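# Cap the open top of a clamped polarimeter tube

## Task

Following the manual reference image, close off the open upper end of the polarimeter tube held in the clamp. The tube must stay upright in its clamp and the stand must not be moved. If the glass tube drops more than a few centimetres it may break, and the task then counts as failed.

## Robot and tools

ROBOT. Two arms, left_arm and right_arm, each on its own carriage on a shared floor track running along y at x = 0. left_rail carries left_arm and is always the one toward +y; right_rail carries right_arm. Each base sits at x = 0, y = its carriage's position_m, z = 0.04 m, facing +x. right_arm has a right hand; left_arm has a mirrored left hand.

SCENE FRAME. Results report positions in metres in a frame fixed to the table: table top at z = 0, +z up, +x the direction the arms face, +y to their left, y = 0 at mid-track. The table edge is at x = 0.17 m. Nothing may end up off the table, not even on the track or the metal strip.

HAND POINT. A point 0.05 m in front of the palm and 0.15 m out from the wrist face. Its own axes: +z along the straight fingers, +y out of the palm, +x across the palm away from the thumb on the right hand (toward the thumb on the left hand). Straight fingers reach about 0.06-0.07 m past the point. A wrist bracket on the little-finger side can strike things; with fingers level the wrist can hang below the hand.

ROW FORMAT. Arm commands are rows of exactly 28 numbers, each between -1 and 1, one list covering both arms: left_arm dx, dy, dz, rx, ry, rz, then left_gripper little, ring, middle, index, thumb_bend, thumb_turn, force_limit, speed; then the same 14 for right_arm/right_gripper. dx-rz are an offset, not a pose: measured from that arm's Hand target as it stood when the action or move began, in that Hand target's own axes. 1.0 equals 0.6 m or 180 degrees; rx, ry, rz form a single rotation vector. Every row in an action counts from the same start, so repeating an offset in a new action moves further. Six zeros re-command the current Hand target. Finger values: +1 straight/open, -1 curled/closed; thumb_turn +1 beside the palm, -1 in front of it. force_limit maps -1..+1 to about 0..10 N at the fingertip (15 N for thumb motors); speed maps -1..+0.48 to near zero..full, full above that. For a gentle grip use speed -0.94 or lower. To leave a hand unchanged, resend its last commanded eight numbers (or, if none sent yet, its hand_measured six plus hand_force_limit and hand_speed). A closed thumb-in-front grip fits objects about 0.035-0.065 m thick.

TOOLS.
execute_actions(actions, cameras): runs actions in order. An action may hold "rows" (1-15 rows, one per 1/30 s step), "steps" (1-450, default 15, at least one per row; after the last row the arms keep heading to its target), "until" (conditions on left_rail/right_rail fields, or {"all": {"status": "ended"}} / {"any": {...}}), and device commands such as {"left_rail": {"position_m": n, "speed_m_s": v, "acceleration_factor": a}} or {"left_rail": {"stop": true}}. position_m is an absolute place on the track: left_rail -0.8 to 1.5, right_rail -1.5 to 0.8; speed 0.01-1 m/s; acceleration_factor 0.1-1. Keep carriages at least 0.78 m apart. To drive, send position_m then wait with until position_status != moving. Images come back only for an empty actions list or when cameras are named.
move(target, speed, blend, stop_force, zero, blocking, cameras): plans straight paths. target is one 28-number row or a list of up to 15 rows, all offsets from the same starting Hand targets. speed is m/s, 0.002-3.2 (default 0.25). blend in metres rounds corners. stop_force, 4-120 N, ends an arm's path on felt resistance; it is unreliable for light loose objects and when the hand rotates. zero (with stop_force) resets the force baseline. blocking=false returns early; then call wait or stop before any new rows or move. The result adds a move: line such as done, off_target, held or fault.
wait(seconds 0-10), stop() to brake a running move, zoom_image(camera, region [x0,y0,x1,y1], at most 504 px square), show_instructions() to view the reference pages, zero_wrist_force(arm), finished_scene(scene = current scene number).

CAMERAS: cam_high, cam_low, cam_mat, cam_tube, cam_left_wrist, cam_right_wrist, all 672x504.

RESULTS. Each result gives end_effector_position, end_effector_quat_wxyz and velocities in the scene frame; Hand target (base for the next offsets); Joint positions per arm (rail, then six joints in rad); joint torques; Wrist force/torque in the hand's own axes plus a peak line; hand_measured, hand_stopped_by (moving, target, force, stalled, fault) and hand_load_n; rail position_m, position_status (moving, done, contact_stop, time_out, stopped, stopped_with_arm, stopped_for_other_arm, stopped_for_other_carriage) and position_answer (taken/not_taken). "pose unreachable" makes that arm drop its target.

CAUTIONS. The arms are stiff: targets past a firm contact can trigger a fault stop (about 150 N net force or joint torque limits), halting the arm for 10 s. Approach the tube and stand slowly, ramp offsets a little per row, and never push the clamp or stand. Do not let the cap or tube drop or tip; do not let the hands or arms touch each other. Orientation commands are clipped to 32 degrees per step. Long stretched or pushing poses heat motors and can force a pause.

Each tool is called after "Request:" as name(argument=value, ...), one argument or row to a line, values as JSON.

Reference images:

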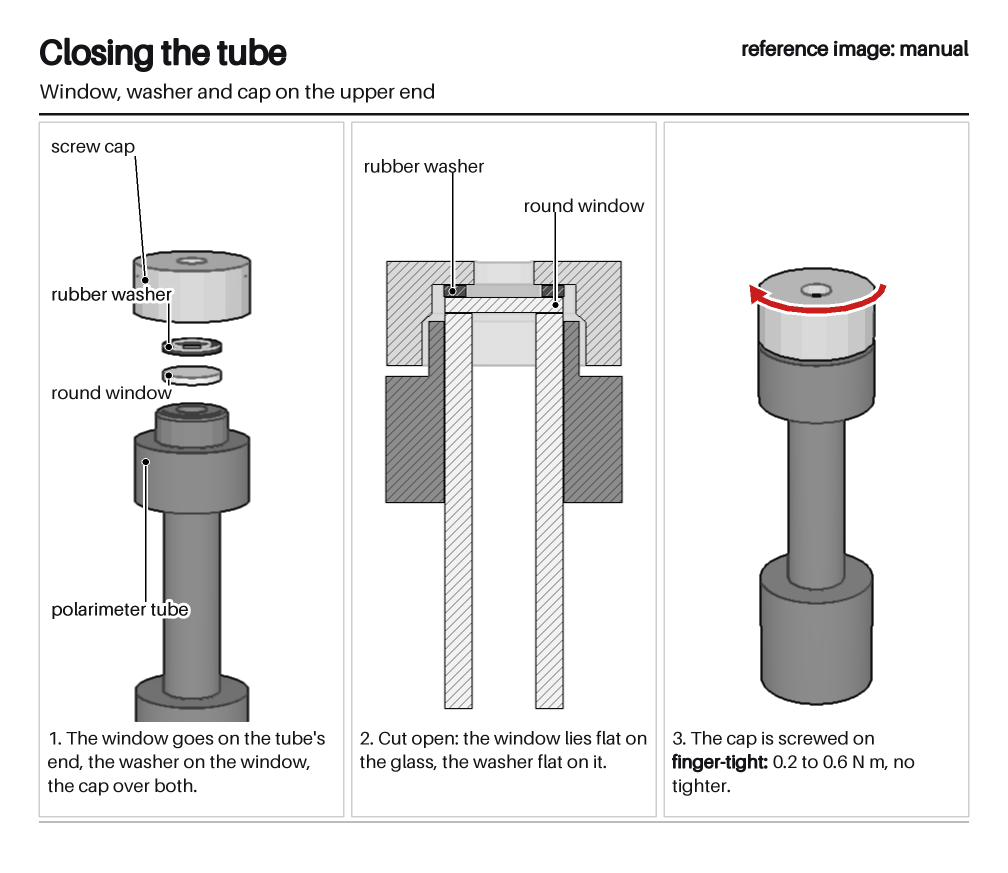

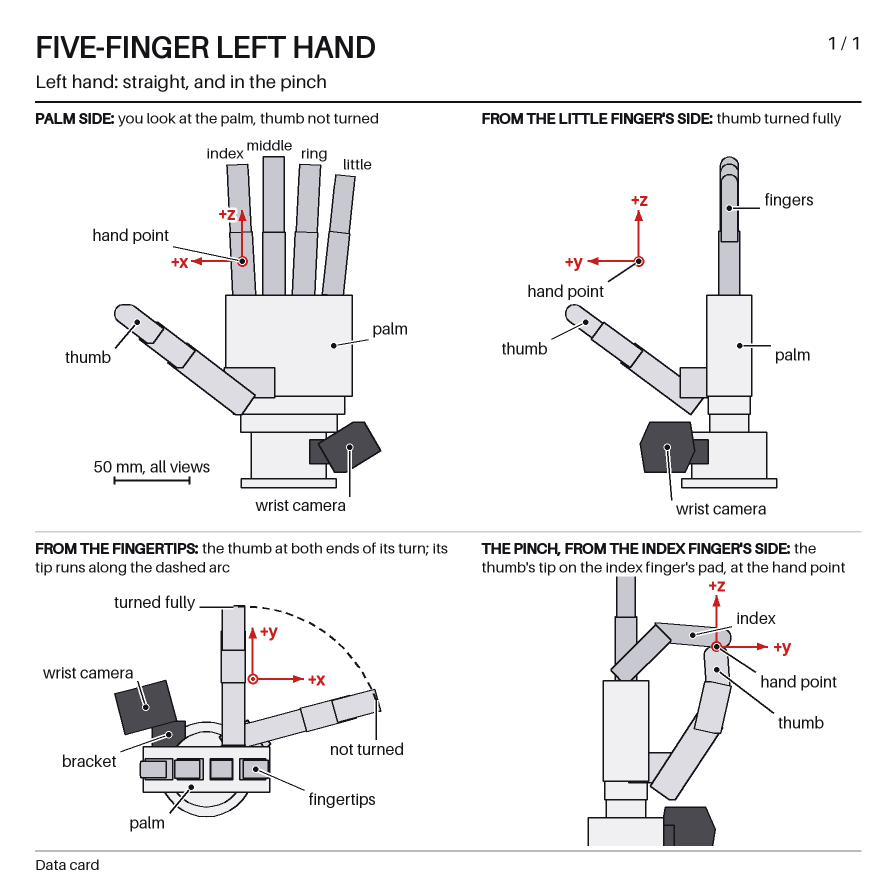

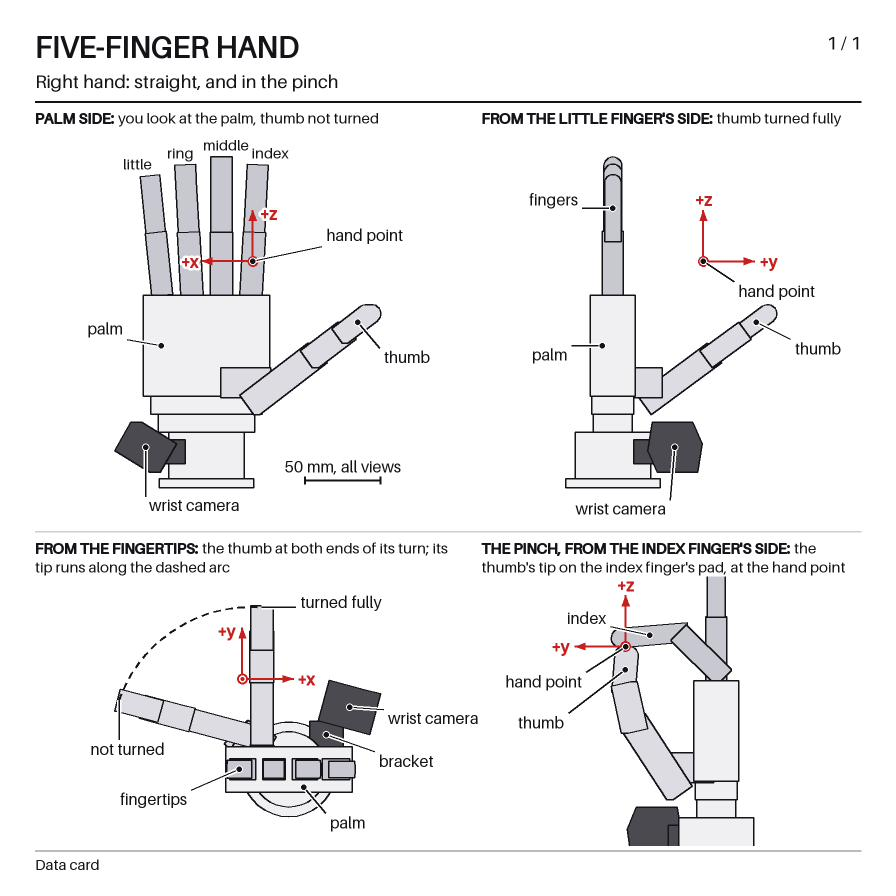

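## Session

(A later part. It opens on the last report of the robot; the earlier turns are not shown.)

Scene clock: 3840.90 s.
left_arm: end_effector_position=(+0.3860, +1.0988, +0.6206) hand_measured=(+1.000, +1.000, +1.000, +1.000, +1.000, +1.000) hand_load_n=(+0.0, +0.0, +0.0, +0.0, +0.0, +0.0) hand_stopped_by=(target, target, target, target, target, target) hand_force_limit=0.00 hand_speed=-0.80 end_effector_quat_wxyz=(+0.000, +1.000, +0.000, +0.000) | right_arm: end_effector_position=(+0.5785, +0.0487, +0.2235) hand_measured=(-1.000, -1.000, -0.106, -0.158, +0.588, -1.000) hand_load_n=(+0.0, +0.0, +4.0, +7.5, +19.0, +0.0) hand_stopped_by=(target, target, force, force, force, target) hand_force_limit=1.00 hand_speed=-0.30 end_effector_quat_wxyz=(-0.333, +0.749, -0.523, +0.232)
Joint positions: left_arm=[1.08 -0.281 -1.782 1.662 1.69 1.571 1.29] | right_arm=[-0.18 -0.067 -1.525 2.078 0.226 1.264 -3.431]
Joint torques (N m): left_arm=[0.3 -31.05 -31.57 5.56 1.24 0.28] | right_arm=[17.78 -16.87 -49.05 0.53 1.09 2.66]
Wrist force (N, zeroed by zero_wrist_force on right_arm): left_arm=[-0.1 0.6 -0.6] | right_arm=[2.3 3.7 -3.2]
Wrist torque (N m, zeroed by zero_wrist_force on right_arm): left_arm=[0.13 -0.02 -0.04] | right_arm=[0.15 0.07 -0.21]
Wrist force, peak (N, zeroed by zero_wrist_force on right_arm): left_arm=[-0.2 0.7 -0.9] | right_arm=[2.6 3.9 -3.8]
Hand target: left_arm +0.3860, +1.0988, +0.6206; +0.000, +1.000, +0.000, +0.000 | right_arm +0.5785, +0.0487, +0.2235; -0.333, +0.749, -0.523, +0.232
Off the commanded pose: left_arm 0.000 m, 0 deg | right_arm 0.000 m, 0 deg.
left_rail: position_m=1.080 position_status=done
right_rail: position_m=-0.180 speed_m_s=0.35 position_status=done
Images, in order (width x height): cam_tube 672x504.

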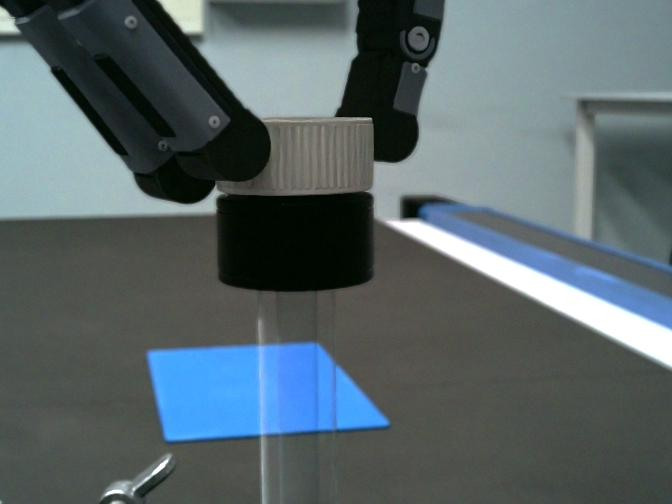

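Request:
move(
  target=[
    [0,0,0,0,0,0,1,1,1,1,1,1,0,-0.8,0.0044,-0.0019,0.0021,0,0.0413,0.0372,-1,-1,-0.13,-0.16,0.1,-1,1,-0.3],
  ],
  speed=0.05,
  cameras=["cam_tube"],
)

Request:
zoom_image(
  camera="cam_tube",
  region=[205, 100, 395, 230],
)

Scene clock: 3856.47 s.
left_arm: end_effector_position=(+0.3860, +1.0988, +0.6206) hand_measured=(+1.000, +1.000, +1.000, +1.000, +1.000, +1.000) hand_load_n=(+0.0, +0.0, +0.0, +0.0, +0.0, +0.0) hand_stopped_by=(target, target, target, target, target, target) hand_force_limit=0.00 hand_speed=-0.80 end_effector_quat_wxyz=(+0.000, +1.000, +0.000, +0.000) | right_arm: end_effector_position=(+0.5809, +0.0468, +0.2235) hand_measured=(-1.000, -1.000, -0.106, -0.158, +0.588, -1.000) hand_load_n=(+0.0, +0.0, +4.5, +7.5, +18.0, -7.5) hand_stopped_by=(target, target, force, force, force, target) hand_force_limit=1.00 hand_speed=-0.30 end_effector_quat_wxyz=(-0.312, +0.701, -0.586, +0.261)
Joint positions: left_arm=[1.08 -0.281 -1.782 1.662 1.69 1.571 1.29] | right_arm=[-0.18 -0.013 -1.535 2.083 0.195 1.429 -3.27]
Joint torques (N m): left_arm=[-1.5 -29.74 -33.58 5.3 1.69 0.18] | right_arm=[16.39 -49.36 -45.89 -2.09 3.83 2.91]
Wrist force (N, zeroed by zero_wrist_force on right_arm): left_arm=[0.1 0.5 -0.9] | right_arm=[0.2 2.1 -3.2]
Wrist torque (N m, zeroed by zero_wrist_force on right_arm): left_arm=[0.13 -0.06 -0.03] | right_arm=[0.13 -0.06 -0.30]
Wrist force, peak (N, zeroed by zero_wrist_force on right_arm): left_arm=[0.5 0.6 -1.0] | right_arm=[2.0 3.7 -4.4]
Hand target: left_arm +0.3860, +1.0988, +0.6206; +0.000, +1.000, +0.000, +0.000 | right_arm +0.5810, +0.0468, +0.2235; -0.312, +0.701, -0.586, +0.261
Off the commanded pose: left_arm 0.000 m, 0 deg | right_arm 0.000 m, 0 deg.
left_rail: position_m=1.080 position_status=done
right_rail: position_m=-0.180 speed_m_s=0.35 position_status=done
move: done
Images, in order (width x height): cam_tube 672x504.

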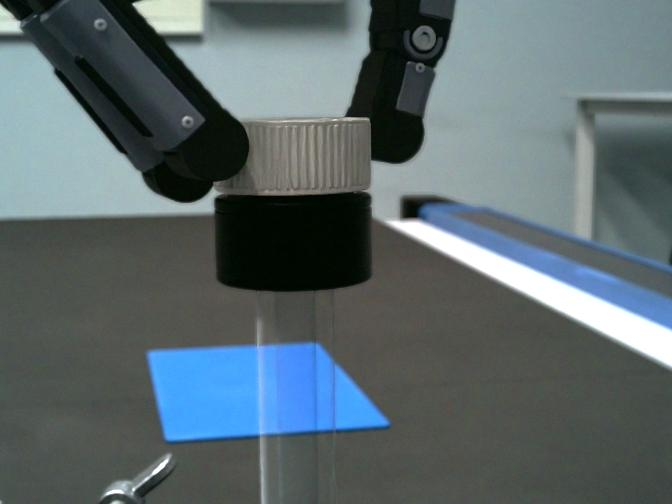

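Scaled by 2.653 from the camera's 672x504 image, which has a finer 960x720 frame.

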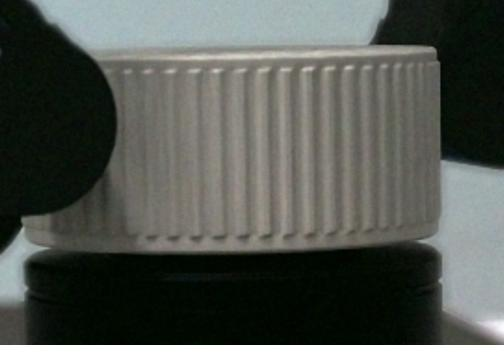

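Request:
move(
  target=[
    [0,0,0,0,0,0,1,1,1,1,1,1,0,-0.8,0.0036,-0.0014,0.0015,0,0.033,0.0297,-1,-1,-0.13,-0.16,0.1,-1,1,-0.3],
  ],
  speed=0.05,
  cameras=["cam_tube"],
)

Request:
zoom_image(
  camera="cam_tube",
  region=[205, 100, 395, 230],
)

Scene clock: 3865.10 s.
left_arm: end_effector_position=(+0.3860, +1.0988, +0.6206) hand_measured=(+1.000, +1.000, +1.000, +1.000, +1.000, +1.000) hand_load_n=(+0.0, +0.0, +0.0, +0.0, +0.0, +0.0) hand_stopped_by=(target, target, target, target, target, target) hand_force_limit=0.00 hand_speed=-0.80 end_effector_quat_wxyz=(+0.000, +1.000, +0.000, +0.000) | right_arm: end_effector_position=(+0.5826, +0.0449, +0.2235) hand_measured=(-1.000, -1.000, -0.106, -0.158, +0.588, -1.000) hand_load_n=(+0.0, +0.0, +6.0, +7.5, +17.5, -6.0) hand_stopped_by=(target, target, force, force, force, target) hand_force_limit=1.00 hand_speed=-0.30 end_effector_quat_wxyz=(-0.293, +0.658, -0.634, +0.282)
Joint positions: left_arm=[1.08 -0.281 -1.782 1.662 1.69 1.571 1.29] | right_arm=[-0.18 0.032 -1.533 2.079 0.188 1.566 -3.146]
Joint torques (N m): left_arm=[0.28 -30.11 -31.88 5.62 1.53 0.11] | right_arm=[12.77 -18.5 -49.64 0.17 4.92 2.19]
Wrist force (N, zeroed by zero_wrist_force on right_arm): left_arm=[0.3 0.3 -0.9] | right_arm=[-3.5 3.0 -0.8]
Wrist torque (N m, zeroed by zero_wrist_force on right_arm): left_arm=[0.11 -0.09 -0.01] | right_arm=[0.09 -0.06 -0.32]
Wrist force, peak (N, zeroed by zero_wrist_force on right_arm): left_arm=[-0.4 0.7 -0.7] | right_arm=[-3.1 3.7 -1.2]
Hand target: left_arm +0.3860, +1.0988, +0.6206; +0.000, +1.000, +0.000, +0.000 | right_arm +0.5826, +0.0449, +0.2235; -0.293, +0.658, -0.634, +0.282
Off the commanded pose: left_arm 0.000 m, 0 deg | right_arm 0.000 m, 0 deg.
left_rail: position_m=1.080 position_status=done
right_rail: position_m=-0.180 speed_m_s=0.35 position_status=done
move: done
Images, in order (width x height): cam_tube 672x504.

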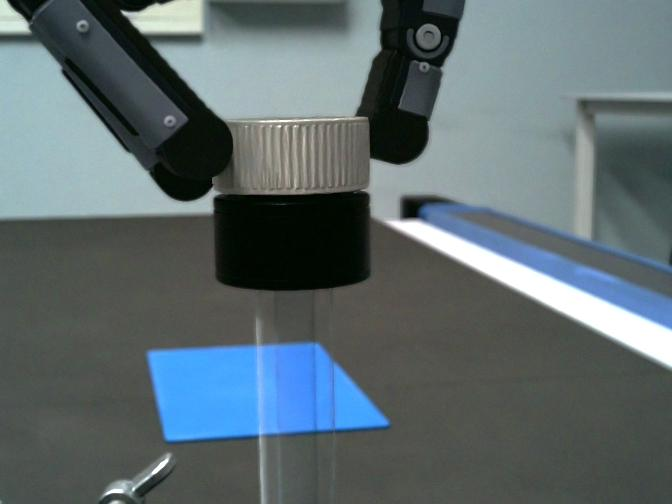

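Scaled by 2.653 from the camera's 672x504 image, which has a finer 960x720 frame.

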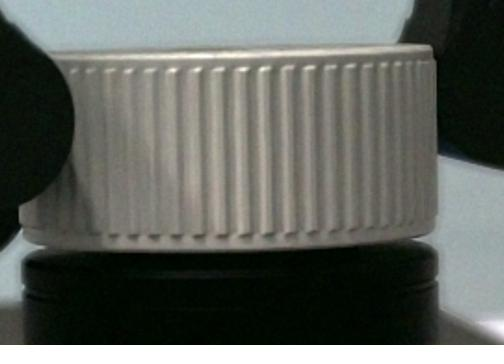

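Request:
move(
  target=[
    [0,0,0,0,0,0,1,1,1,1,1,1,0,-0.8,0.0022,-0.0011,0.0012,0,0.033,0.0297,-1,-1,-0.13,-0.16,0.1,-1,1,-0.3],
  ],
  speed=0.05,
  cameras=["cam_tube"],
)

Request:
zoom_image(
  camera="cam_tube",
  region=[205, 100, 395, 230],
)

Scene clock: 3880.80 s.
left_arm: end_effector_position=(+0.3860, +1.0988, +0.6206) hand_measured=(+1.000, +1.000, +1.000, +1.000, +1.000, +1.000) hand_load_n=(+0.0, +0.0, +0.0, +0.0, +0.0, +0.0) hand_stopped_by=(target, target, target, target, target, target) hand_force_limit=0.00 hand_speed=-0.80 end_effector_quat_wxyz=(+0.000, +1.000, +0.000, +0.000) | right_arm: end_effector_position=(+0.5836, +0.0436, +0.2235) hand_measured=(-1.000, -1.000, -0.106, -0.158, +0.588, -1.000) hand_load_n=(+0.0, +0.0, +9.5, +7.0, +17.5, -5.0) hand_stopped_by=(target, target, force, force, force, target) hand_force_limit=1.00 hand_speed=-0.30 end_effector_quat_wxyz=(+0.272, -0.613, +0.678, -0.301)
Joint positions: left_arm=[1.08 -0.281 -1.782 1.662 1.69 1.571 1.29] | right_arm=[-0.18 0.08 -1.52 2.066 0.196 1.705 -3.019]
Joint torques (N m): left_arm=[0.97 -31.56 -32.01 5.67 1.5 0.21] | right_arm=[16.8 -17.09 -49.41 4.18 3.86 2.4]
Wrist force (N, zeroed by zero_wrist_force on right_arm): left_arm=[0.1 0.2 -0.4] | right_arm=[-0.3 1.4 1.1]
Wrist torque (N m, zeroed by zero_wrist_force on right_arm): left_arm=[0.06 -0.05 -0.02] | right_arm=[0.24 -0.06 -0.31]
Wrist force, peak (N, zeroed by zero_wrist_force on right_arm): left_arm=[0.5 0.6 -1.0] | right_arm=[-7.6 2.8 0.0]
Hand target: left_arm +0.3860, +1.0988, +0.6206; +0.000, +1.000, +0.000, +0.000 | right_arm +0.5836, +0.0436, +0.2235; +0.272, -0.613, +0.678, -0.301
Off the commanded pose: left_arm 0.000 m, 0 deg | right_arm 0.000 m, 0 deg.
left_rail: position_m=1.080 position_status=done
right_rail: position_m=-0.180 speed_m_s=0.35 position_status=done
move: done
Images, in order (width x height): cam_tube 672x504.

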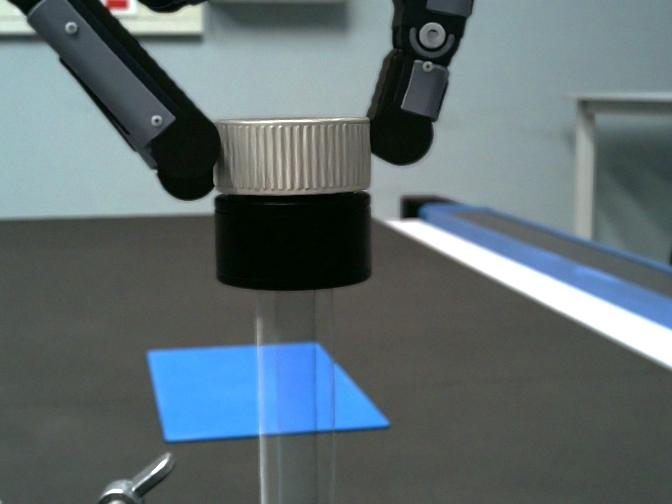

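Scaled by 2.653 from the camera's 672x504 image, which has a finer 960x720 frame.

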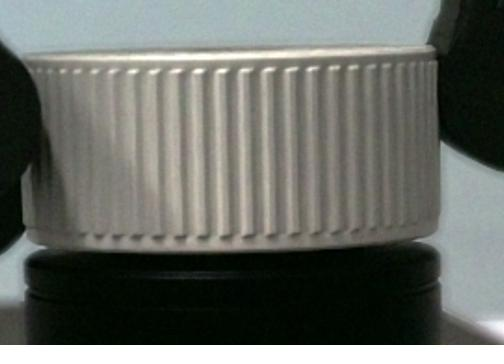

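Request:
zoom_image(
  camera="cam_tube",
  region=[255, 105, 335, 165],
)

Request:
move(
  target=[
    [0,0,0,0,0,0,1,1,1,1,1,1,0,-0.8,0.0008,-0.0004,0.0004,0,0.01239,0.01115,-1,-1,-0.13,-0.16,0.1,-1,1,-0.3],
  ],
  speed=0.04,
  cameras=["cam_tube"],
)

Request:
zoom_image(
  camera="cam_tube",
  region=[255, 105, 335, 165],
)

Request:
move(
  target=[
    [0,0,0,0,0,0,1,1,1,1,1,1,0,-0.8,0.0008,-0.0004,0.0004,0,0.01239,0.01115,-1,-1,-0.13,-0.16,0.1,-1,1,-0.3],
  ],
  speed=0.04,
  cameras=["cam_tube"],
)

Request:
zoom_image(
  camera="cam_tube",
  region=[255, 105, 335, 165],
)

Scaled by 6.300 from the camera's 672x504 image, which has a finer 960x720 frame.

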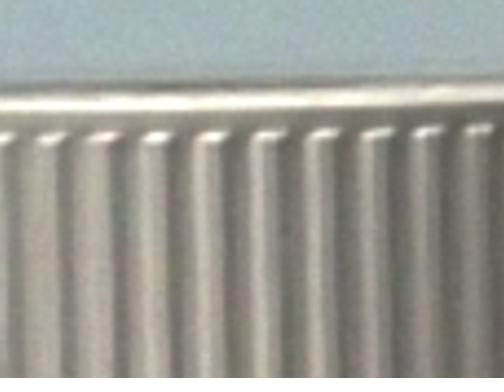

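Scene clock: 3889.27 s.
left_arm: end_effector_position=(+0.3860, +1.0988, +0.6206) hand_measured=(+1.000, +1.000, +1.000, +1.000, +1.000, +1.000) hand_load_n=(+0.0, +0.0, +0.0, +0.0, +0.0, +0.0) hand_stopped_by=(target, target, target, target, target, target) hand_force_limit=0.00 hand_speed=-0.80 end_effector_quat_wxyz=(+0.000, +1.000, +0.000, +0.000) | right_arm: end_effector_position=(+0.5839, +0.0431, +0.2235) hand_measured=(-1.000, -1.000, -0.106, -0.158, +0.588, -1.000) hand_load_n=(+0.0, +0.0, +11.5, +6.0, +17.0, -4.5) hand_stopped_by=(target, target, force, force, force, target) hand_force_limit=1.00 hand_speed=-0.30 end_effector_quat_wxyz=(+0.264, -0.595, +0.694, -0.308)
Joint positions: left_arm=[1.08 -0.281 -1.782 1.662 1.69 1.571 1.29] | right_arm=[-0.18 0.098 -1.512 2.06 0.203 1.757 -2.971]
Joint torques (N m): left_arm=[-0.47 -29.42 -31.89 6.15 1.89 0.8] | right_arm=[18.35 -18.52 -48.08 4.76 4.42 2.54]
Wrist force (N, zeroed by zero_wrist_force on right_arm): left_arm=[0.0 0.6 -0.7] | right_arm=[-0.3 0.0 1.4]
Wrist torque (N m, zeroed by zero_wrist_force on right_arm): left_arm=[0.13 -0.04 -0.03] | right_arm=[0.15 -0.15 -0.29]
Wrist force, peak (N, zeroed by zero_wrist_force on right_arm): left_arm=[0.0 0.7 -0.9] | right_arm=[-0.1 1.5 1.4]
Hand target: left_arm +0.3860, +1.0988, +0.6206; +0.000, +1.000, +0.000, +0.000 | right_arm +0.5839, +0.0431, +0.2235; +0.264, -0.595, +0.694, -0.309
Off the commanded pose: left_arm 0.000 m, 0 deg | right_arm 0.000 m, 0 deg.
left_rail: position_m=1.080 position_status=done
right_rail: position_m=-0.180 speed_m_s=0.35 position_status=done
move: done
Images, in order (width x height): cam_tube 672x504.

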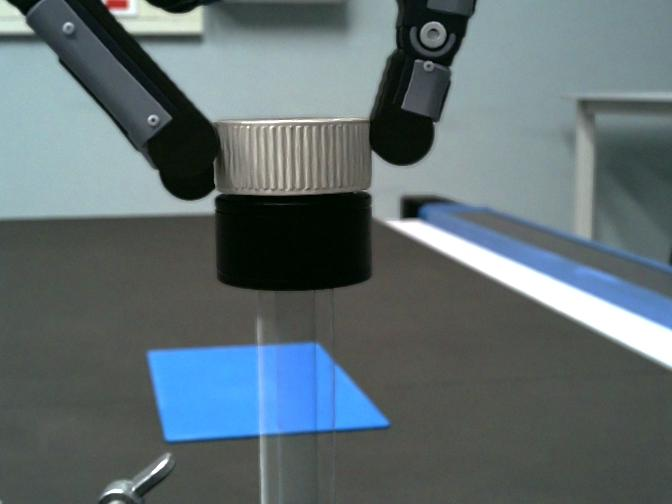

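Scaled by 6.300 from the camera's 672x504 image, which has a finer 960x720 frame.

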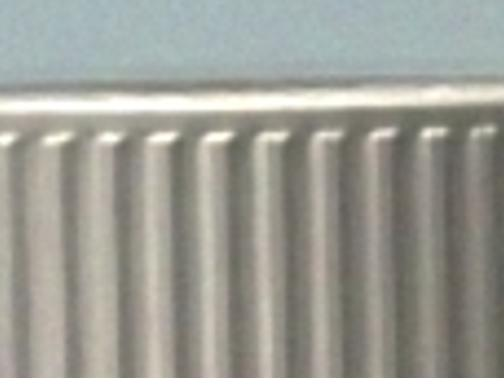

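Scene clock: 3890.37 s.
left_arm: end_effector_position=(+0.3860, +1.0988, +0.6206) hand_measured=(+1.000, +1.000, +1.000, +1.000, +1.000, +1.000) hand_load_n=(+0.0, +0.0, +0.0, +0.0, -0.5, +0.0) hand_stopped_by=(target, target, target, target, target, target) hand_force_limit=0.00 hand_speed=-0.80 end_effector_quat_wxyz=(+0.000, +1.000, +0.000, +0.000) | right_arm: end_effector_position=(+0.5841, +0.0425, +0.2236) hand_measured=(-1.000, -1.000, -0.104, -0.158, +0.588, -1.000) hand_load_n=(+0.0, +0.0, +13.0, +5.5, +16.5, -5.5) hand_stopped_by=(target, target, force, force, force, target) hand_force_limit=1.00 hand_speed=-0.30 end_effector_quat_wxyz=(+0.256, -0.576, +0.709, -0.315) end_effector_velocity=(-0.001, +0.000, +0.000) end_effector_angular_velocity=(+0.002, +0.001, -0.004)
Joint positions: left_arm=[1.08 -0.281 -1.782 1.662 1.69 1.571 1.29] | right_arm=[-0.18 0.116 -1.504 2.052 0.212 1.808 -2.922]
Joint velocities: left_arm=[within noise] | right_arm=[0 0 0 0 0.002 0.002 0.005]
Joint torques (N m): left_arm=[-1.16 -29.8 -31.39 5.8 1.83 0.25] | right_arm=[15.84 -17.99 -45.75 5.58 4.67 2.2]
Wrist force (N, zeroed by zero_wrist_force on right_arm): left_arm=[0.2 0.3 -0.9] | right_arm=[-1.2 -1.1 2.1]
Wrist torque (N m, zeroed by zero_wrist_force on right_arm): left_arm=[0.11 -0.08 -0.01] | right_arm=[0.18 -0.13 -0.34]
Wrist force, peak (N, zeroed by zero_wrist_force on right_arm): left_arm=[0.4 0.2 -1.1] | right_arm=[-1.5 -1.0 2.5]
Hand target: left_arm +0.3860, +1.0988, +0.6206; +0.000, +1.000, +0.000, +0.000 | right_arm +0.5841, +0.0425, +0.2236; +0.256, -0.576, +0.709, -0.315
Off the commanded pose: left_arm 0.000 m, 0 deg | right_arm 0.000 m, 0 deg.
left_rail: position_m=1.080 position_status=done
right_rail: position_m=-0.180 speed_m_s=0.35 position_status=done
move: done
Images, in order (width x height): cam_tube 672x504.

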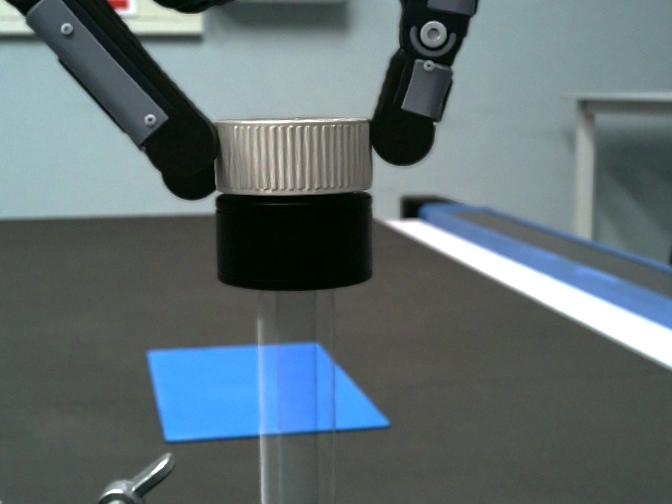

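Scaled by 6.300 from the camera's 672x504 image, which has a finer 960x720 frame.

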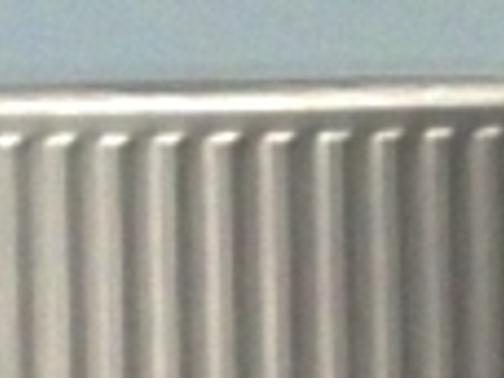

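Request:
move(
  target=[
    [0,0,0,0,0,0,1,1,1,1,1,1,0,-0.8,0.0016,-0.0008,0.0008,0,0.02478,0.0223,-1,-1,-0.13,-0.16,0.1,-1,1,-0.3],
  ],
  speed=0.04,
  cameras=["cam_tube"],
)

Request:
zoom_image(
  camera="cam_tube",
  region=[255, 105, 335, 165],
)

Request:
move(
  target=[
    [0,0,0,0,0,0,1,1,1,1,1,1,0,-0.8,0.0008,-0.0004,0.0004,0,0.01239,0.01115,-1,-1,-0.13,-0.16,0.1,-1,1,-0.3],
  ],
  speed=0.04,
  cameras=["cam_tube"],
)

Request:
zoom_image(
  camera="cam_tube",
  region=[255, 105, 335, 165],
)

Request:
zoom_image(
  camera="cam_tube",
  region=[205, 100, 395, 230],
)

Scene clock: 3901.73 s.
left_arm: end_effector_position=(+0.3860, +1.0988, +0.6206) hand_measured=(+1.000, +1.000, +1.000, +1.000, +1.000, +1.000) hand_load_n=(+0.0, +0.0, +0.0, +0.0, +0.0, +0.0) hand_stopped_by=(target, target, target, target, target, target) hand_force_limit=0.00 hand_speed=-0.80 end_effector_quat_wxyz=(+0.000, +1.000, +0.000, +0.000) | right_arm: end_effector_position=(+0.5846, +0.0415, +0.2236) hand_measured=(-1.000, -1.000, -0.104, -0.158, +0.588, -1.000) hand_load_n=(+0.0, +0.0, +13.0, +5.5, +15.0, -5.0) hand_stopped_by=(target, target, force, force, force, target) hand_force_limit=1.00 hand_speed=-0.30 end_effector_quat_wxyz=(+0.239, -0.538, +0.738, -0.328)
Joint positions: left_arm=[1.08 -0.281 -1.782 1.662 1.69 1.571 1.29] | right_arm=[-0.18 0.15 -1.482 2.034 0.238 1.907 -2.821]
Joint torques (N m): left_arm=[2.76 -31.65 -32.75 5.58 1.54 0.3] | right_arm=[18.52 -21.78 -46.48 5.45 3.49 2.32]
Wrist force (N, zeroed by zero_wrist_force on right_arm): left_arm=[0.3 0.7 -0.3] | right_arm=[1.0 -1.8 3.3]
Wrist torque (N m, zeroed by zero_wrist_force on right_arm): left_arm=[0.13 -0.06 -0.03] | right_arm=[0.16 -0.12 -0.36]
Wrist force, peak (N, zeroed by zero_wrist_force on right_arm): left_arm=[0.4 0.9 -0.8] | right_arm=[0.4 -1.3 4.1]
Hand target: left_arm +0.3860, +1.0988, +0.6206; +0.000, +1.000, +0.000, +0.000 | right_arm +0.5846, +0.0415, +0.2236; +0.239, -0.538, +0.738, -0.328
Off the commanded pose: left_arm 0.000 m, 0 deg | right_arm 0.000 m, 0 deg.
left_rail: position_m=1.080 position_status=done
right_rail: position_m=-0.180 speed_m_s=0.35 position_status=done
move: done
Images, in order (width x height): cam_tube 672x504.

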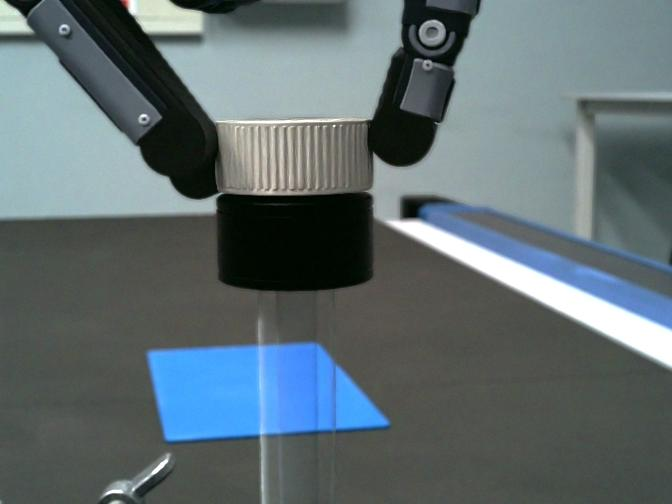

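Scaled by 6.300 from the camera's 672x504 image, which has a finer 960x720 frame.

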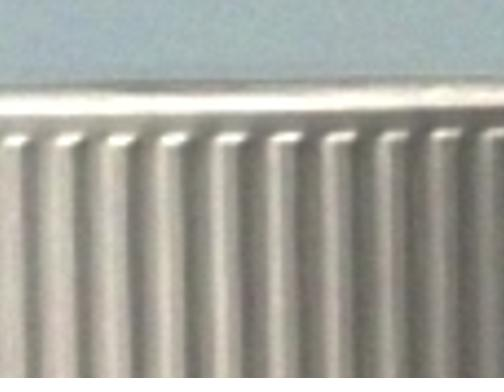

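Scene clock: 3902.87 s.
left_arm: end_effector_position=(+0.3860, +1.0988, +0.6206) hand_measured=(+1.000, +1.000, +1.000, +1.000, +1.000, +1.000) hand_load_n=(+0.0, +0.0, +0.0, +0.0, +0.0, +0.0) hand_stopped_by=(target, target, target, target, target, target) hand_force_limit=0.00 hand_speed=-0.80 end_effector_quat_wxyz=(+0.000, +1.000, +0.000, +0.000) | right_arm: end_effector_position=(+0.5848, +0.0409, +0.2236) hand_measured=(-1.000, -1.000, -0.104, -0.158, +0.588, -1.000) hand_load_n=(+0.5, +0.0, +14.0, +5.0, +14.5, -4.5) hand_stopped_by=(target, target, force, force, force, target) hand_force_limit=1.00 hand_speed=-0.30 end_effector_quat_wxyz=(+0.231, -0.519, +0.752, -0.334)
Joint positions: left_arm=[1.08 -0.281 -1.782 1.662 1.69 1.571 1.29] | right_arm=[-0.18 0.167 -1.47 2.023 0.255 1.955 -2.768]
Joint torques (N m): left_arm=[1.14 -29.6 -31.82 6.04 1.6 0.26] | right_arm=[16.97 -23.54 -44.57 6.34 3.95 2.23]
Wrist force (N, zeroed by zero_wrist_force on right_arm): left_arm=[0.0 0.4 -0.5] | right_arm=[0.4 -2.5 4.1]
Wrist torque (N m, zeroed by zero_wrist_force on right_arm): left_arm=[0.09 -0.04 -0.03] | right_arm=[0.14 -0.20 -0.34]
Wrist force, peak (N, zeroed by zero_wrist_force on right_arm): left_arm=[-0.4 0.7 -0.6] | right_arm=[-0.4 -2.1 4.4]
Hand target: left_arm +0.3860, +1.0988, +0.6206; +0.000, +1.000, +0.000, +0.000 | right_arm +0.5848, +0.0409, +0.2236; +0.231, -0.519, +0.752, -0.335
Off the commanded pose: left_arm 0.000 m, 0 deg | right_arm 0.000 m, 0 deg.
left_rail: position_m=1.080 position_status=done
right_rail: position_m=-0.180 speed_m_s=0.35 position_status=done
move: done
Images, in order (width x height): cam_tube 672x504.

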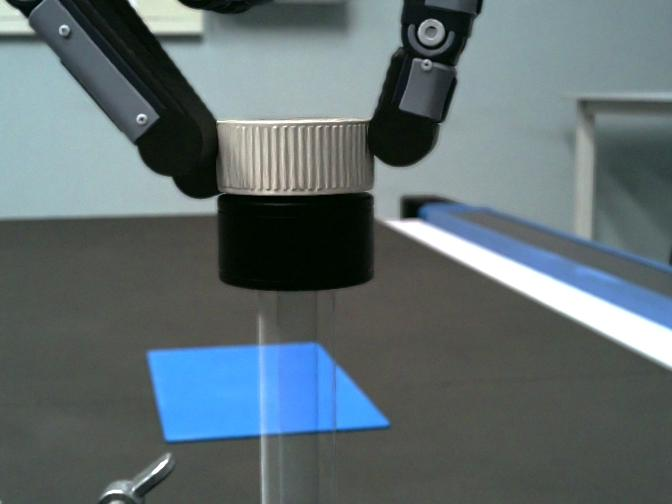

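Scaled by 6.300 from the camera's 672x504 image, which has a finer 960x720 frame.

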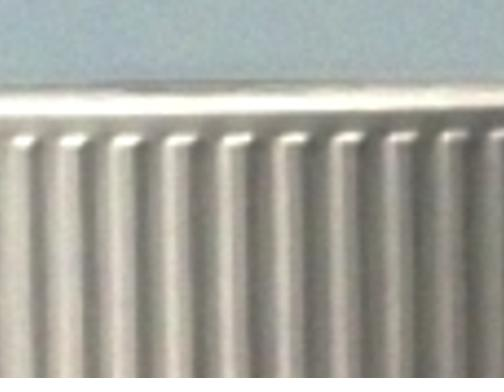

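Scaled by 2.653 from the camera's 672x504 image, which has a finer 960x720 frame.

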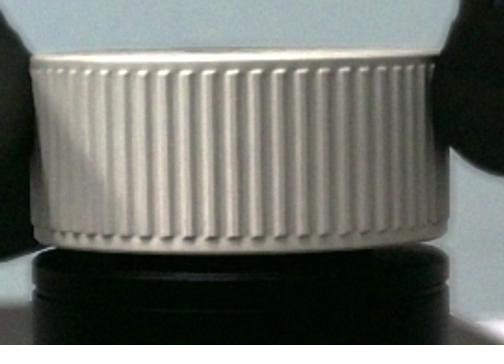

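Request:
execute_actions(
  actions=[
    {"rows":[[0,0,0,0,0,0,1,1,1,1,1,1,0,-0.8,0,0,0,0,0,0,-1,-1,-0.13,-0.16,0.05,-1,1,0.0]],"steps":20},
  ],
)

Scene clock: 3921.83 s.
left_arm: end_effector_position=(+0.3860, +1.0988, +0.6206) hand_measured=(+1.000, +1.000, +1.000, +1.000, +1.000, +1.000) hand_load_n=(+0.5, +0.0, +0.0, +0.0, +0.0, +0.0) hand_stopped_by=(target, target, target, target, target, target) hand_force_limit=0.00 hand_speed=-0.80 end_effector_quat_wxyz=(+0.000, +1.000, +0.000, +0.000) | right_arm: end_effector_position=(+0.5848, +0.0409, +0.2236) hand_measured=(-1.000, -1.000, -0.104, -0.158, +0.574, -1.000) hand_load_n=(+0.0, +0.0, +15.0, +6.0, +19.0, -4.5) hand_stopped_by=(target, target, force, force, force, target) hand_force_limit=1.00 hand_speed=0.00 end_effector_quat_wxyz=(+0.231, -0.519, +0.752, -0.335)
Joint positions: left_arm=[1.08 -0.281 -1.782 1.662 1.69 1.571 1.29] | right_arm=[-0.18 0.167 -1.47 2.023 0.255 1.956 -2.768]
Joint torques (N m): left_arm=[1.24 -31.84 -31.64 5.7 1.24 -0.01] | right_arm=[16.44 -21.4 -45.62 5.35 3.88 2.47]
Wrist force (N, zeroed by zero_wrist_force on right_arm): left_arm=[0.1 0.4 -0.7] | right_arm=[0.3 -1.0 3.6]
Wrist torque (N m, zeroed by zero_wrist_force on right_arm): left_arm=[0.11 -0.05 -0.03] | right_arm=[0.24 -0.21 -0.32]
Wrist force, peak (N, zeroed by zero_wrist_force on right_arm): left_arm=[0.4 0.8 -0.7] | right_arm=[-0.3 -2.7 4.6]
Hand target: left_arm +0.3860, +1.0988, +0.6206; +0.000, +1.000, +0.000, +0.000 | right_arm +0.5848, +0.0409, +0.2236; +0.231, -0.519, +0.752, -0.335
Off the commanded pose: left_arm 0.000 m, 0 deg | right_arm 0.000 m, 0 deg.
left_rail: position_m=1.080 position_status=done
right_rail: position_m=-0.180 speed_m_s=0.35 position_status=done

Request:
execute_actions(
  actions=[
    {"rows":[[0,0,0,0,0,0,1,1,1,1,1,1,0,-0.8,0,0,0,0,0,0,-1,-1,-0.13,-0.3,0.05,-1,1,-0.3]],"steps":20},
  ],
)

Request:
move(
  target=[
    [0,0,0,0,0,0,1,1,1,1,1,1,0,-0.8,0.0016,-0.0015,0.0015,0,0.02478,0.0223,-1,-1,-0.13,-0.3,0.05,-1,1,-0.3],
  ],
  speed=0.04,
  cameras=["cam_tube"],
)

Request:
zoom_image(
  camera="cam_tube",
  region=[205, 100, 395, 230],
)

Scene clock: 3932.50 s.
left_arm: end_effector_position=(+0.3860, +1.0988, +0.6206) hand_measured=(+1.000, +1.000, +1.000, +1.000, +1.000, +1.000) hand_load_n=(+0.0, +0.0, +0.0, +0.0, +0.0, +0.0) hand_stopped_by=(target, target, target, target, target, target) hand_force_limit=0.00 hand_speed=-0.80 end_effector_quat_wxyz=(+0.000, +1.000, +0.000, +0.000) | right_arm: end_effector_position=(+0.5848, +0.0409, +0.2236) hand_measured=(-1.000, -1.000, -0.104, -0.182, +0.576, -1.000) hand_load_n=(+0.0, +0.0, +11.5, +14.5, +22.0, -5.5) hand_stopped_by=(target, target, force, force, force, target) hand_force_limit=1.00 hand_speed=-0.30 end_effector_quat_wxyz=(+0.231, -0.519, +0.752, -0.335)
Joint positions: left_arm=[1.08 -0.281 -1.782 1.662 1.69 1.571 1.29] | right_arm=[-0.18 0.167 -1.47 2.023 0.255 1.956 -2.768]
Joint torques (N m): left_arm=[-0.65 -29.95 -32.26 5.04 1.57 0.19] | right_arm=[16.35 -24.12 -45.46 2.92 3.84 2.62]
Wrist force (N, zeroed by zero_wrist_force on right_arm): left_arm=[0.2 0.0 -0.6] | right_arm=[0.0 -1.5 4.9]
Wrist torque (N m, zeroed by zero_wrist_force on right_arm): left_arm=[0.04 -0.06 -0.01] | right_arm=[0.12 -0.12 -0.34]
Wrist force, peak (N, zeroed by zero_wrist_force on right_arm): left_arm=[-0.1 0.5 -1.1] | right_arm=[-0.3 -0.7 5.4]
Hand target: left_arm +0.3860, +1.0988, +0.6206; +0.000, +1.000, +0.000, +0.000 | right_arm +0.5848, +0.0409, +0.2236; +0.231, -0.519, +0.752, -0.335
Off the commanded pose: left_arm 0.000 m, 0 deg | right_arm 0.000 m, 0 deg.
left_rail: position_m=1.080 position_status=done
right_rail: position_m=-0.180 speed_m_s=0.35 position_status=done

Scene clock: 3934.27 s.
left_arm: end_effector_position=(+0.3860, +1.0988, +0.6206) hand_measured=(+1.000, +1.000, +1.000, +1.000, +1.000, +1.000) hand_load_n=(+0.0, +0.0, +0.0, +0.0, +0.0, +0.0) hand_stopped_by=(target, target, target, target, target, target) hand_force_limit=0.00 hand_speed=-0.80 end_effector_quat_wxyz=(+0.000, +1.000, +0.000, +0.000) | right_arm: end_effector_position=(+0.5856, +0.0396, +0.2237) hand_measured=(-1.000, -1.000, -0.104, -0.182, +0.576, -1.000) hand_load_n=(+0.0, +0.0, +14.5, +10.5, +21.5, -7.0) hand_stopped_by=(target, target, force, force, force, target) hand_force_limit=1.00 hand_speed=-0.30 end_effector_quat_wxyz=(+0.213, -0.479, +0.778, -0.346)
Joint positions: left_arm=[1.08 -0.281 -1.782 1.662 1.69 1.571 1.29] | right_arm=[-0.18 0.197 -1.442 1.999 0.296 2.046 -2.659]
Joint torques (N m): left_arm=[2.08 -32.32 -31.76 5.9 1.64 0.36] | right_arm=[13.75 -24.43 -45.04 6.59 4.65 2.69]
Wrist force (N, zeroed by zero_wrist_force on right_arm): left_arm=[0.2 0.1 -0.9] | right_arm=[-4.6 0.0 4.2]
Wrist torque (N m, zeroed by zero_wrist_force on right_arm): left_arm=[0.07 -0.08 0.00] | right_arm=[0.21 -0.13 -0.31]
Wrist force, peak (N, zeroed by zero_wrist_force on right_arm): left_arm=[-0.4 0.2 -1.0] | right_arm=[-5.0 0.3 4.8]
Hand target: left_arm +0.3860, +1.0988, +0.6206; +0.000, +1.000, +0.000, +0.000 | right_arm +0.5856, +0.0396, +0.2237; +0.213, -0.479, +0.778, -0.346
Off the commanded pose: left_arm 0.000 m, 0 deg | right_arm 0.000 m, 0 deg.
left_rail: position_m=1.080 position_status=done
right_rail: position_m=-0.180 speed_m_s=0.35 position_status=done
move: done
Images, in order (width x height): cam_tube 672x504.

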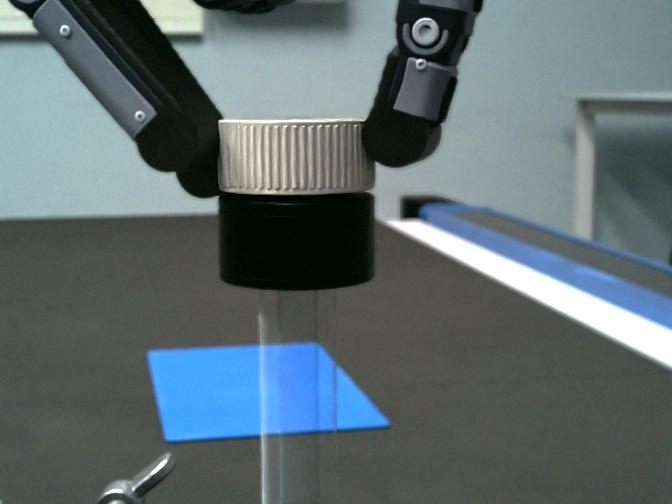

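Scaled by 2.653 from the camera's 672x504 image, which has a finer 960x720 frame.

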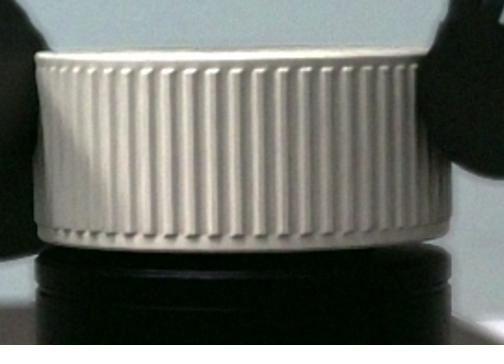

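Request:
move(
  target=[
    [0,0,0,0,0,0,1,1,1,1,1,1,0,-0.8,0.0036,-0.0013,0.0015,0,0.02478,0.0223,-1,-1,-0.13,-0.3,0.05,-1,1,-0.3],
  ],
  speed=0.04,
  cameras=["cam_tube"],
)

Request:
zoom_image(
  camera="cam_tube",
  region=[205, 100, 395, 230],
)

Scene clock: 3957.43 s.
left_arm: end_effector_position=(+0.3860, +1.0988, +0.6206) hand_measured=(+1.000, +1.000, +1.000, +1.000, +1.000, +1.000) hand_load_n=(+0.0, +0.0, +0.0, +0.0, +0.0, +0.5) hand_stopped_by=(target, target, target, target, target, target) hand_force_limit=0.00 hand_speed=-0.80 end_effector_quat_wxyz=(+0.000, +1.000, +0.000, +0.000) | right_arm: end_effector_position=(+0.5857, +0.0371, +0.2236) hand_measured=(-1.000, -1.000, -0.104, -0.182, +0.576, -1.000) hand_load_n=(+0.0, +0.0, +15.5, +8.0, +22.0, -6.5) hand_stopped_by=(target, target, force, force, force, target) hand_force_limit=1.00 hand_speed=-0.30 end_effector_quat_wxyz=(+0.194, -0.438, +0.802, -0.357)
Joint positions: left_arm=[1.08 -0.281 -1.782 1.662 1.69 1.571 1.29] | right_arm=[-0.18 0.222 -1.411 1.973 0.348 2.129 -2.544]
Joint torques (N m): left_arm=[-1.47 -29.3 -31.84 5.82 1.64 -0.12] | right_arm=[16.28 -28.32 -43.06 7.41 6.13 2.13]
Wrist force (N, zeroed by zero_wrist_force on right_arm): left_arm=[0.1 0.9 -0.6] | right_arm=[-8.7 -0.1 1.7]
Wrist torque (N m, zeroed by zero_wrist_force on right_arm): left_arm=[0.17 -0.05 -0.04] | right_arm=[0.17 -0.15 -0.28]
Wrist force, peak (N, zeroed by zero_wrist_force on right_arm): left_arm=[-0.1 0.8 -0.9] | right_arm=[-9.9 0.0 1.6]
Hand target: left_arm +0.3860, +1.0988, +0.6206; +0.000, +1.000, +0.000, +0.000 | right_arm +0.5857, +0.0371, +0.2236; +0.194, -0.437, +0.802, -0.357
Off the commanded pose: left_arm 0.000 m, 0 deg | right_arm 0.000 m, 0 deg.
left_rail: position_m=1.080 position_status=done
right_rail: position_m=-0.180 speed_m_s=0.35 position_status=done
move: done
Images, in order (width x height): cam_tube 672x504.

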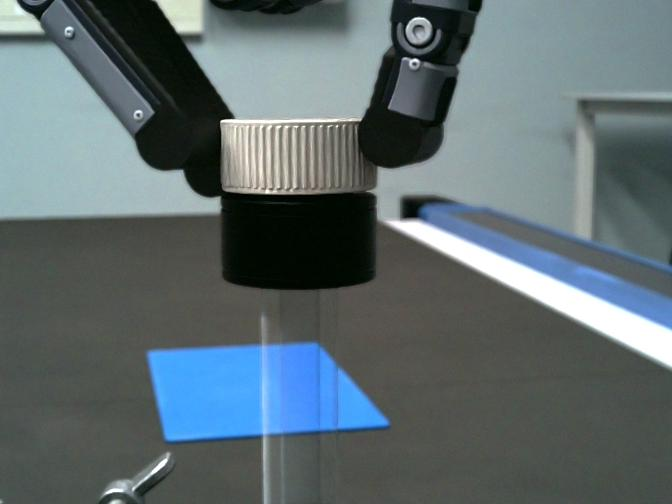

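Scaled by 2.653 from the camera's 672x504 image, which has a finer 960x720 frame.

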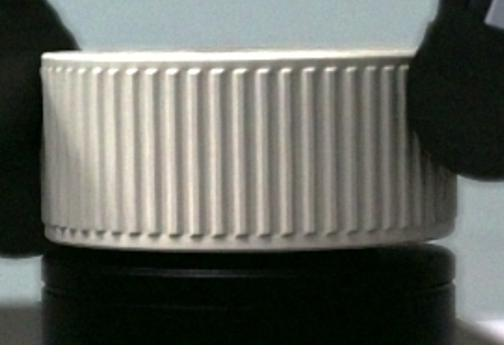

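Request:
move(
  target=[
    [0,0,0,0,0,0,1,1,1,1,1,1,0,-0.8,-0.0006,-0.0015,0.0016,0,0.02478,0.0223,-1,-1,-0.13,-0.3,0.05,-1,1,-0.3],
  ],
  speed=0.04,
  cameras=["cam_tube"],
)

Request:
zoom_image(
  camera="cam_tube",
  region=[205, 100, 395, 230],
)

Scene clock: 3977.43 s.
left_arm: end_effector_position=(+0.3860, +1.0988, +0.6206) hand_measured=(+1.000, +1.000, +1.000, +1.000, +1.000, +1.000) hand_load_n=(+0.0, +0.0, +0.0, +0.0, +0.0, +0.0) hand_stopped_by=(target, target, target, target, target, target) hand_force_limit=0.00 hand_speed=-0.80 end_effector_quat_wxyz=(+0.000, +1.000, +0.000, +0.000) | right_arm: end_effector_position=(+0.5870, +0.0367, +0.2237) hand_measured=(-1.000, -1.000, -0.104, -0.182, +0.576, -1.000) hand_load_n=(+0.0, +0.0, +18.0, +4.0, +21.5, -6.5) hand_stopped_by=(target, target, force, force, force, target) hand_force_limit=1.00 hand_speed=-0.30 end_effector_quat_wxyz=(+0.175, -0.395, +0.824, -0.367)
Joint positions: left_arm=[1.08 -0.281 -1.782 1.662 1.69 1.571 1.29] | right_arm=[-0.18 0.247 -1.373 1.941 0.414 2.206 -2.416]
Joint torques (N m): left_arm=[0.23 -28.45 -32.88 5.6 1.82 -0.08] | right_arm=[19.92 -25.82 -42.81 7.05 5.52 2.52]
Wrist force (N, zeroed by zero_wrist_force on right_arm): left_arm=[0.3 0.4 -0.6] | right_arm=[-4.9 -1.2 1.2]
Wrist torque (N m, zeroed by zero_wrist_force on right_arm): left_arm=[0.10 -0.08 -0.01] | right_arm=[0.14 -0.18 -0.36]
Wrist force, peak (N, zeroed by zero_wrist_force on right_arm): left_arm=[-0.2 0.9 -0.8] | right_arm=[-9.5 -0.2 1.0]
Hand target: left_arm +0.3860, +1.0988, +0.6206; +0.000, +1.000, +0.000, +0.000 | right_arm +0.5870, +0.0367, +0.2237; +0.175, -0.395, +0.824, -0.367
Off the commanded pose: left_arm 0.000 m, 0 deg | right_arm 0.000 m, 0 deg.
left_rail: position_m=1.080 position_status=done
right_rail: position_m=-0.180 speed_m_s=0.35 position_status=done
move: done
Images, in order (width x height): cam_tube 672x504.

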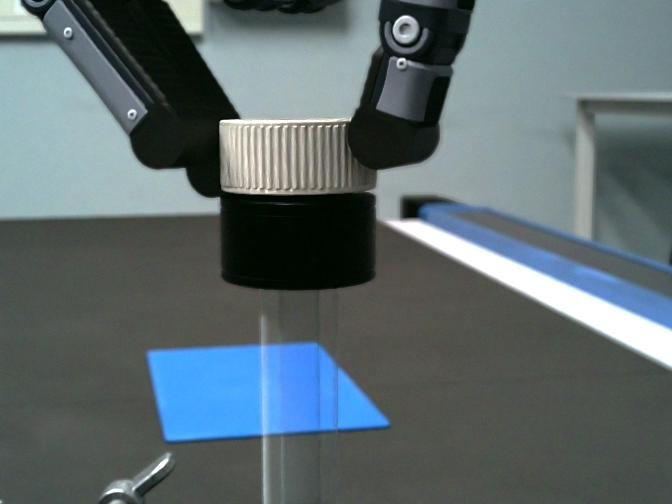

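Scaled by 2.653 from the camera's 672x504 image, which has a finer 960x720 frame.

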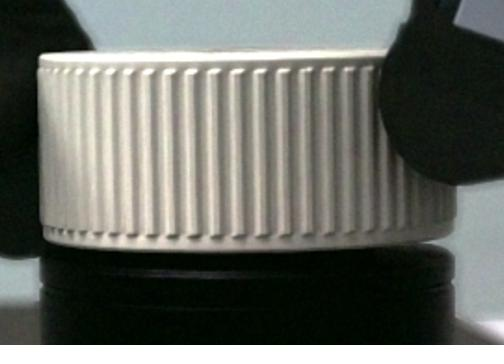

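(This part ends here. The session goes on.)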